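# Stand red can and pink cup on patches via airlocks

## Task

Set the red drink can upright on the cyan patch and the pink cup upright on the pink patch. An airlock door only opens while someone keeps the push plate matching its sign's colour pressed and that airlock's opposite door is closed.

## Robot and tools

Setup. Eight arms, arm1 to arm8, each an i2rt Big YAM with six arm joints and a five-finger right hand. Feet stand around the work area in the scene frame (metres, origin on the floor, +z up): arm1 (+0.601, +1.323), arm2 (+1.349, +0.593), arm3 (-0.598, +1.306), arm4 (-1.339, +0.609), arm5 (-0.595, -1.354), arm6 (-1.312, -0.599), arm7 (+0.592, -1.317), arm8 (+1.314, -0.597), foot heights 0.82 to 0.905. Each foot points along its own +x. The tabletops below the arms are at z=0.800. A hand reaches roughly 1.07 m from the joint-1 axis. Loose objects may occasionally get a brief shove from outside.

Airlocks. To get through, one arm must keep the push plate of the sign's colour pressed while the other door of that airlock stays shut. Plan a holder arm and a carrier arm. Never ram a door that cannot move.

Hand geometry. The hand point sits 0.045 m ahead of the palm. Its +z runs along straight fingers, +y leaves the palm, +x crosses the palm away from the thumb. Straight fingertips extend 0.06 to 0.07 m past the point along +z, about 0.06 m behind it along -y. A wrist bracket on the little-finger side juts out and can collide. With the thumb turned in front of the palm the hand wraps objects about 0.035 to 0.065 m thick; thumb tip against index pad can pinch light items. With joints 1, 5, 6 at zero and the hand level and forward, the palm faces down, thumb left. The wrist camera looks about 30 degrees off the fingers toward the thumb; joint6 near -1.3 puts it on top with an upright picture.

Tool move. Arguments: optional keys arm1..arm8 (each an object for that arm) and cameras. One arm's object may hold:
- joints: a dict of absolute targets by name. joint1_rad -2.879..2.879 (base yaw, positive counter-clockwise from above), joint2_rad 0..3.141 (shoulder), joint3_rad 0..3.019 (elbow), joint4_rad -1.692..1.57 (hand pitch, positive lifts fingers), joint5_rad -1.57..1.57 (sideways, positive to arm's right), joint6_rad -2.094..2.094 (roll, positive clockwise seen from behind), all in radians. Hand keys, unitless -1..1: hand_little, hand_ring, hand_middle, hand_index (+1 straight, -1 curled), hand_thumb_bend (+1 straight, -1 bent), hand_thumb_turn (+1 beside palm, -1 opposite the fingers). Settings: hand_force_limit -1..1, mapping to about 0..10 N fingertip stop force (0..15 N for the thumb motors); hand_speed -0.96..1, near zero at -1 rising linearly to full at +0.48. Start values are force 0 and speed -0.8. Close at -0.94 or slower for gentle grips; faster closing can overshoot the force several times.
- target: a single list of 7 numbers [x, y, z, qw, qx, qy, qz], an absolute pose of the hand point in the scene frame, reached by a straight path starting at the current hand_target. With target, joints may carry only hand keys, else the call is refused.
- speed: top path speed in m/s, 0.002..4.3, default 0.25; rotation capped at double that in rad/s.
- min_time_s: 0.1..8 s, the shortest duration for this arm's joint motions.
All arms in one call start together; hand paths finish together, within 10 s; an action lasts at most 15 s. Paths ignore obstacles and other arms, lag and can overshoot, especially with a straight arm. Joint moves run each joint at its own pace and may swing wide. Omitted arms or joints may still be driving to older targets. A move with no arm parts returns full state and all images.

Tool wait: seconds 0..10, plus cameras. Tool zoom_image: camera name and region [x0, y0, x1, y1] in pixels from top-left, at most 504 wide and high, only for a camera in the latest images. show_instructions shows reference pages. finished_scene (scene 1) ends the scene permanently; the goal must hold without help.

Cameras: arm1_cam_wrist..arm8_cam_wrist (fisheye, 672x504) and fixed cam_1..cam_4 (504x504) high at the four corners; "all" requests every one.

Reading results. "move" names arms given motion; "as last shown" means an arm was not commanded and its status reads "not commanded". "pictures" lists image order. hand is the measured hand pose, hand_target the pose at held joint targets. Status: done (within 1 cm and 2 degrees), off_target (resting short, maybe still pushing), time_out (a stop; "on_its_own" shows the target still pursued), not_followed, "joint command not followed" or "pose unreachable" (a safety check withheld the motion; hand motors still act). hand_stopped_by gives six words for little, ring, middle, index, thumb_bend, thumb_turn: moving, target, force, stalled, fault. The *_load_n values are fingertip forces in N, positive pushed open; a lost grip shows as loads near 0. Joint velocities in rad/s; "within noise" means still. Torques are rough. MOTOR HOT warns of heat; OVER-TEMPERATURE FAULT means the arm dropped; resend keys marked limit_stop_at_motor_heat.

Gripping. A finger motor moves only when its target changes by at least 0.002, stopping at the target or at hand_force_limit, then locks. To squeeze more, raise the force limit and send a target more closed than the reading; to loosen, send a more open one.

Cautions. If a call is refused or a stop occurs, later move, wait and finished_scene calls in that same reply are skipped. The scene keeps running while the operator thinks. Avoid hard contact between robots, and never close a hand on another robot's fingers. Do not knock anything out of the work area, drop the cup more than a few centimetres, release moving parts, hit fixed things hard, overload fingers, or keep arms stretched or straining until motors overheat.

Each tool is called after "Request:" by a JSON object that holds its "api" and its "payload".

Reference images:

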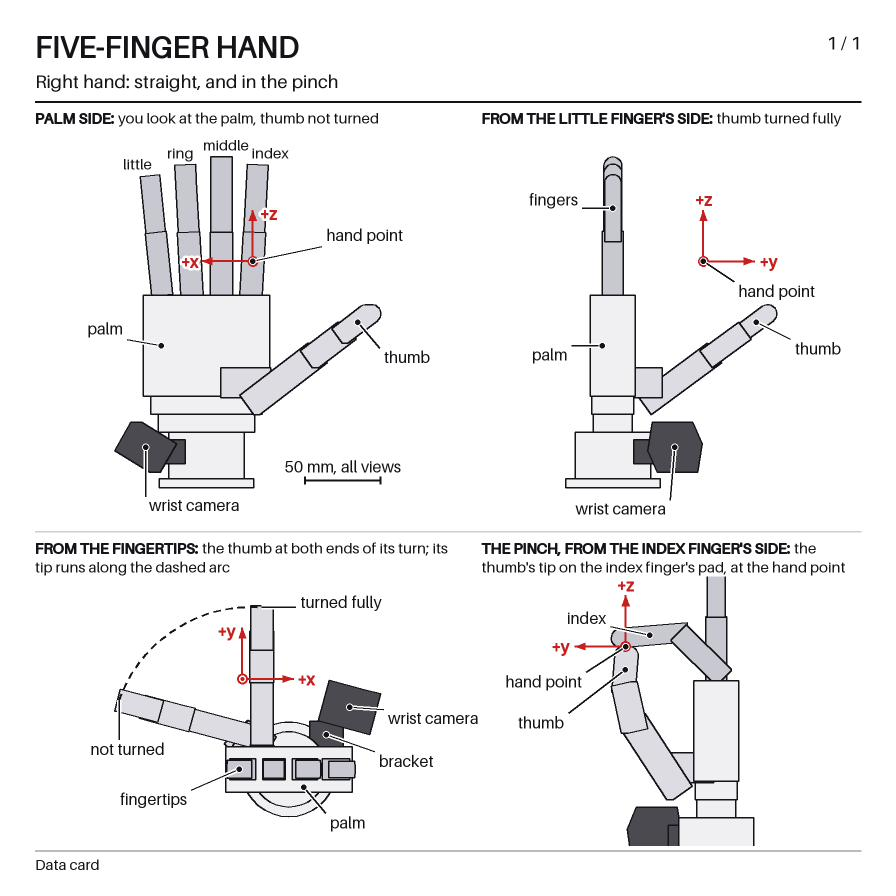

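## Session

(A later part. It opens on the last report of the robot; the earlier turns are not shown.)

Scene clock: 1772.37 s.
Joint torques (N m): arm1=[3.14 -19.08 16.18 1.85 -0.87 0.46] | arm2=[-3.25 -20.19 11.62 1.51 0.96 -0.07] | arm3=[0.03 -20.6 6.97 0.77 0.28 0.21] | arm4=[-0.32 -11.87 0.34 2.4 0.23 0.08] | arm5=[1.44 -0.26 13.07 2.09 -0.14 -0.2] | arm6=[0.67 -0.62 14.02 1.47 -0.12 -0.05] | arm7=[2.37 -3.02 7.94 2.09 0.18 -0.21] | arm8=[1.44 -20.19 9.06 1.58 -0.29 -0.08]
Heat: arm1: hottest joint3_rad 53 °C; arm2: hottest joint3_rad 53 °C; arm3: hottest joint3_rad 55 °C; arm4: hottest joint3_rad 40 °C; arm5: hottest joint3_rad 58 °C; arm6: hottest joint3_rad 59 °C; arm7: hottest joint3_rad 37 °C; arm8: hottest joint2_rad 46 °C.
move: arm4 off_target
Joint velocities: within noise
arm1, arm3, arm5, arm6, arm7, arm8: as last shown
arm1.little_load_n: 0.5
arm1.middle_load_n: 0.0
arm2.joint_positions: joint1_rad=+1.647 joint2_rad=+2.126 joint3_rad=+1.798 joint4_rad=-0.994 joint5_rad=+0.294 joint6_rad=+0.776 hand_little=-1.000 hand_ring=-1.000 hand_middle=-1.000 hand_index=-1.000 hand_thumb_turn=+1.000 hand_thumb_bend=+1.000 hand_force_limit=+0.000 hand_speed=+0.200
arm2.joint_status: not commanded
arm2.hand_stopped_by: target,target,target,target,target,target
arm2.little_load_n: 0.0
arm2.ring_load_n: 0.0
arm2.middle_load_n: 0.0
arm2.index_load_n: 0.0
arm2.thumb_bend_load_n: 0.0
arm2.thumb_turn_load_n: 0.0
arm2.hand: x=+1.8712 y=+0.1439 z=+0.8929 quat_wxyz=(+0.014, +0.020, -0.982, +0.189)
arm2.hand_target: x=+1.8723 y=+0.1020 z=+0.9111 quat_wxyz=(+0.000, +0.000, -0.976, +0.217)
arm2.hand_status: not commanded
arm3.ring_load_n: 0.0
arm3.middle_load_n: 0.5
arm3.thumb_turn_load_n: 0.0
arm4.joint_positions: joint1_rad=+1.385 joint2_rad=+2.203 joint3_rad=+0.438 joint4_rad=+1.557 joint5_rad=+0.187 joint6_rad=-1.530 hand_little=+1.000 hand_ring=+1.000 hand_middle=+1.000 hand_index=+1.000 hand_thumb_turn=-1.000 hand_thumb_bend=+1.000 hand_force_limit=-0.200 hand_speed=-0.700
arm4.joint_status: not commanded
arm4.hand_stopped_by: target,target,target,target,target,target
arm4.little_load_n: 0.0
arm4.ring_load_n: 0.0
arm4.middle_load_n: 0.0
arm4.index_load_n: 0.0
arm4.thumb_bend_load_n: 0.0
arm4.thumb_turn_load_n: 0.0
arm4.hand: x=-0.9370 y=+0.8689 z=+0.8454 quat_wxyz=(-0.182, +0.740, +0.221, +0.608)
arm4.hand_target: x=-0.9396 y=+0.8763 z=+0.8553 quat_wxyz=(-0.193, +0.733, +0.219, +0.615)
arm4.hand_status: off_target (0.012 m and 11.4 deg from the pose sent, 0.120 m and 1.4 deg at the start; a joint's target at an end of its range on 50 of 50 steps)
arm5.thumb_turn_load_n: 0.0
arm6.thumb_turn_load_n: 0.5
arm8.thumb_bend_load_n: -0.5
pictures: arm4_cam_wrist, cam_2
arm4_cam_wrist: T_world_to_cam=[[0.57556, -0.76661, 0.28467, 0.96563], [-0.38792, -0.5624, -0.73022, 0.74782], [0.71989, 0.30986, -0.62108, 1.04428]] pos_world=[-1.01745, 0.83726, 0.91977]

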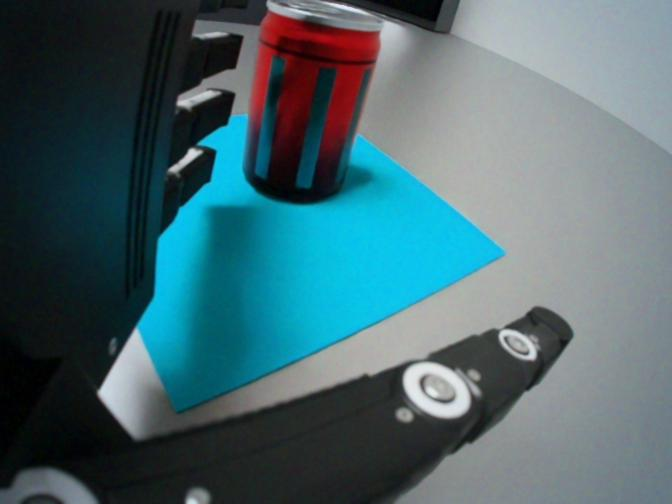

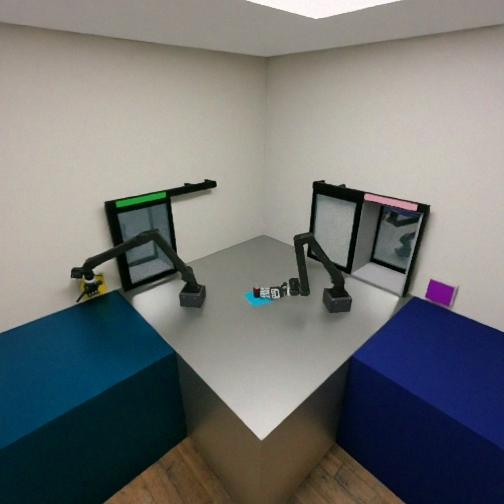

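Request:
{"api": "move", "payload": {"arm4": {"target": [-1.01, 0.825, 0.96, -0.2167, 0.6731, 0.2167, 0.6731], "speed": 0.2}}}

Request:
{"api": "move", "payload": {"arm4": {"joints": {"joint2_rad": 0.9, "joint3_rad": 0.144, "joint4_rad": 0.8}, "min_time_s": 3}, "cameras": ["cam_2", "cam_4"]}}

Request:
{"api": "zoom_image", "payload": {"camera": "cam_2", "region": [220, 260, 300, 320]}}

Request:
{"api": "zoom_image", "payload": {"camera": "cam_4", "region": [220, 260, 300, 320]}}

Scene clock: 1794.93 s.
Joint torques (N m): arm1=[3.66 -18.49 15.94 2.13 -0.87 0.43] | arm2=[-3.08 -19.96 11.56 1.59 0.94 -0.13] | arm3=[0.21 -20.54 6.98 0.72 0.28 0.21] | arm4=[-0.15 -7.53 0.98 2.41 0.2 -0.13] | arm5=[2.02 -0.56 13.04 1.91 -0.11 -0.26] | arm6=[1.44 -0.5 14.2 1.33 -0.08 -0.06] | arm7=[2.37 -3.02 7.98 2.11 0.19 -0.2] | arm8=[1.44 -20.13 9.1 1.61 -0.29 -0.08]
Heat: arm1: hottest joint3_rad 53 °C; arm2: hottest joint3_rad 53 °C; arm3: hottest joint3_rad 55 °C; arm4: hottest joint3_rad 40 °C; arm5: hottest joint3_rad 58 °C; arm6: hottest joint3_rad 59 °C; arm7: hottest joint3_rad 37 °C; arm8: hottest joint2_rad 46 °C.
move: arm4 off_target
Joint velocities: within noise
arm1, arm2, arm3, arm5, arm6, arm7, arm8: as last shown
arm1.little_load_n: 0.0
arm2.ring_load_n: 0.5
arm3.middle_load_n: 0.0
arm4.joint_positions: joint1_rad=+1.438 joint2_rad=+1.793 joint3_rad=+0.128 joint4_rad=+1.557 joint5_rad=+0.224 joint6_rad=-1.529 hand_little=+1.000 hand_ring=+1.000 hand_middle=+1.000 hand_index=+1.000 hand_thumb_turn=-1.000 hand_thumb_bend=+1.000 hand_force_limit=-0.200 hand_speed=-0.700
arm4.joint_status: not commanded
arm4.hand_stopped_by: target,target,target,target,target,target
arm4.little_load_n: 0.0
arm4.ring_load_n: 0.0
arm4.middle_load_n: 0.5
arm4.index_load_n: 0.0
arm4.thumb_bend_load_n: 0.0
arm4.thumb_turn_load_n: 0.0
arm4.hand: x=-1.0068 y=+0.8209 z=+0.9531 quat_wxyz=(-0.204, +0.709, +0.213, +0.641)
arm4.hand_target: x=-1.0098 y=+0.8251 z=+0.9606 quat_wxyz=(-0.209, +0.700, +0.218, +0.647)
arm4.hand_status: off_target (0.009 m and 5.7 deg from the pose sent, 0.143 m and 11.4 deg at the start; a joint's target at an end of its range on 41 of 41 steps)
arm5.thumb_turn_load_n: 0.5
arm7.index_load_n: 0.5
arm8.thumb_bend_load_n: 0.0
pictures: none

Scene clock: 1798.47 s.
Joint torques (N m): arm1=[3.02 -19.02 16.02 2.09 -0.89 0.41] | arm2=[-3.14 -20.66 11.47 1.63 0.92 -0.06] | arm3=[0.09 -20.37 7.02 0.69 0.29 0.2] | arm4=[-0.21 -2.08 7.56 1.73 0.17 -0.12] | arm5=[1.73 -0.38 12.88 2.03 -0.1 -0.24] | arm6=[0.73 -0.21 14.02 1.32 -0.12 -0.06] | arm7=[2.37 -2.96 7.9 2.09 0.19 -0.2] | arm8=[1.49 -20.13 9.06 1.58 -0.3 -0.08]
Heat: arm1: hottest joint3_rad 53 °C; arm2: hottest joint3_rad 54 °C; arm3: hottest joint3_rad 55 °C; arm4: hottest joint3_rad 40 °C; arm5: hottest joint3_rad 58 °C; arm6: hottest joint3_rad 59 °C; arm7: hottest joint3_rad 37 °C; arm8: hottest joint2_rad 46 °C.
move: arm4 done
Joint velocities: within noise
arm1, arm2, arm3, arm5, arm7, arm8: as last shown
arm1.index_load_n: 0.5
arm1.thumb_turn_load_n: -0.5
arm2.ring_load_n: 0.0
arm3.index_load_n: 0.5
arm4.joint_positions: joint1_rad=+1.439 joint2_rad=+0.907 joint3_rad=+0.128 joint4_rad=+0.805 joint5_rad=+0.224 joint6_rad=-1.529 hand_little=+1.000 hand_ring=+1.000 hand_middle=+1.000 hand_index=+1.000 hand_thumb_turn=-1.000 hand_thumb_bend=+1.000 hand_force_limit=-0.200 hand_speed=-0.700
arm4.joint_status: all done
arm4.hand_stopped_by: target,target,target,target,target,target
arm4.little_load_n: 0.0
arm4.ring_load_n: 0.0
arm4.middle_load_n: 0.0
arm4.index_load_n: 0.0
arm4.thumb_bend_load_n: -0.5
arm4.thumb_turn_load_n: 0.0
arm4.hand: x=-1.0188 y=+0.8089 z=+1.0841 quat_wxyz=(-0.229, +0.668, +0.191, +0.682)
arm4.hand_target: x=-1.0189 y=+0.8158 z=+1.0940 quat_wxyz=(-0.234, +0.660, +0.195, +0.687)
arm4.hand_status: not commanded
arm6.joint_positions: joint1_rad=-0.589 joint2_rad=+0.709 joint3_rad=+0.252 joint4_rad=+0.654 joint5_rad=+0.003 joint6_rad=-1.568 hand_little=+1.000 hand_ring=+1.000 hand_middle=+1.000 hand_index=+1.000 hand_thumb_turn=-1.000 hand_thumb_bend=+1.000 hand_force_limit=-0.300 hand_speed=-0.600
arm6.joint_status: not commanded
arm6.hand_stopped_by: target,target,target,target,target,target
arm6.little_load_n: -0.5
arm6.ring_load_n: 0.0
arm6.middle_load_n: 0.0
arm6.index_load_n: 0.0
arm6.thumb_bend_load_n: 0.0
arm6.thumb_turn_load_n: 0.0
arm6.hand: x=-0.9166 y=-0.6331 z=+1.0983 quat_wxyz=(-0.033, +0.635, +0.018, +0.771)
arm6.hand_target: x=-0.9117 y=-0.6368 z=+1.1286 quat_wxyz=(-0.029, +0.617, +0.015, +0.786)
arm6.hand_status: not commanded
arm7.index_load_n: 0.0

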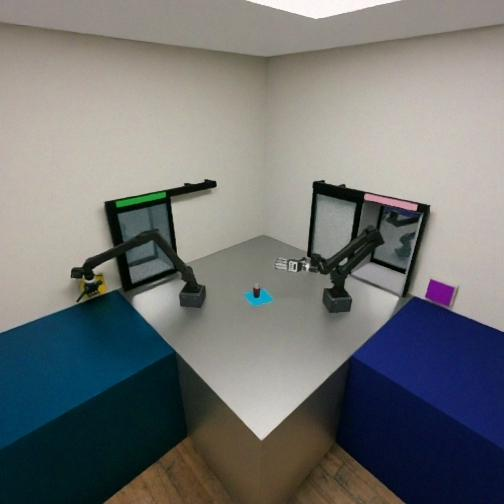

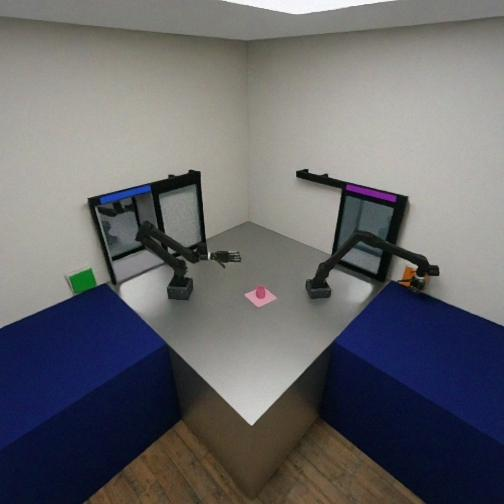

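Scaled by 6.300 from the camera's image (finer frame: 720x720).

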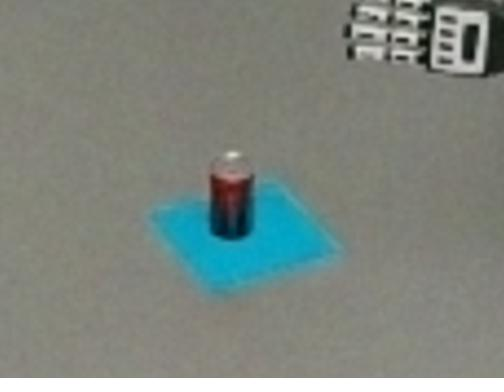

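Scaled by 6.300 from the camera's image (finer frame: 720x720).

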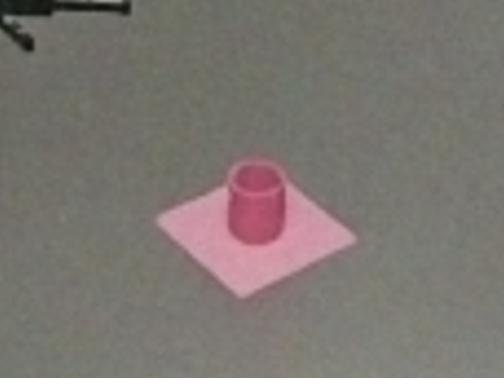

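Request:
{"api": "finished_scene", "payload": {}}

The scene is finished: the task was done.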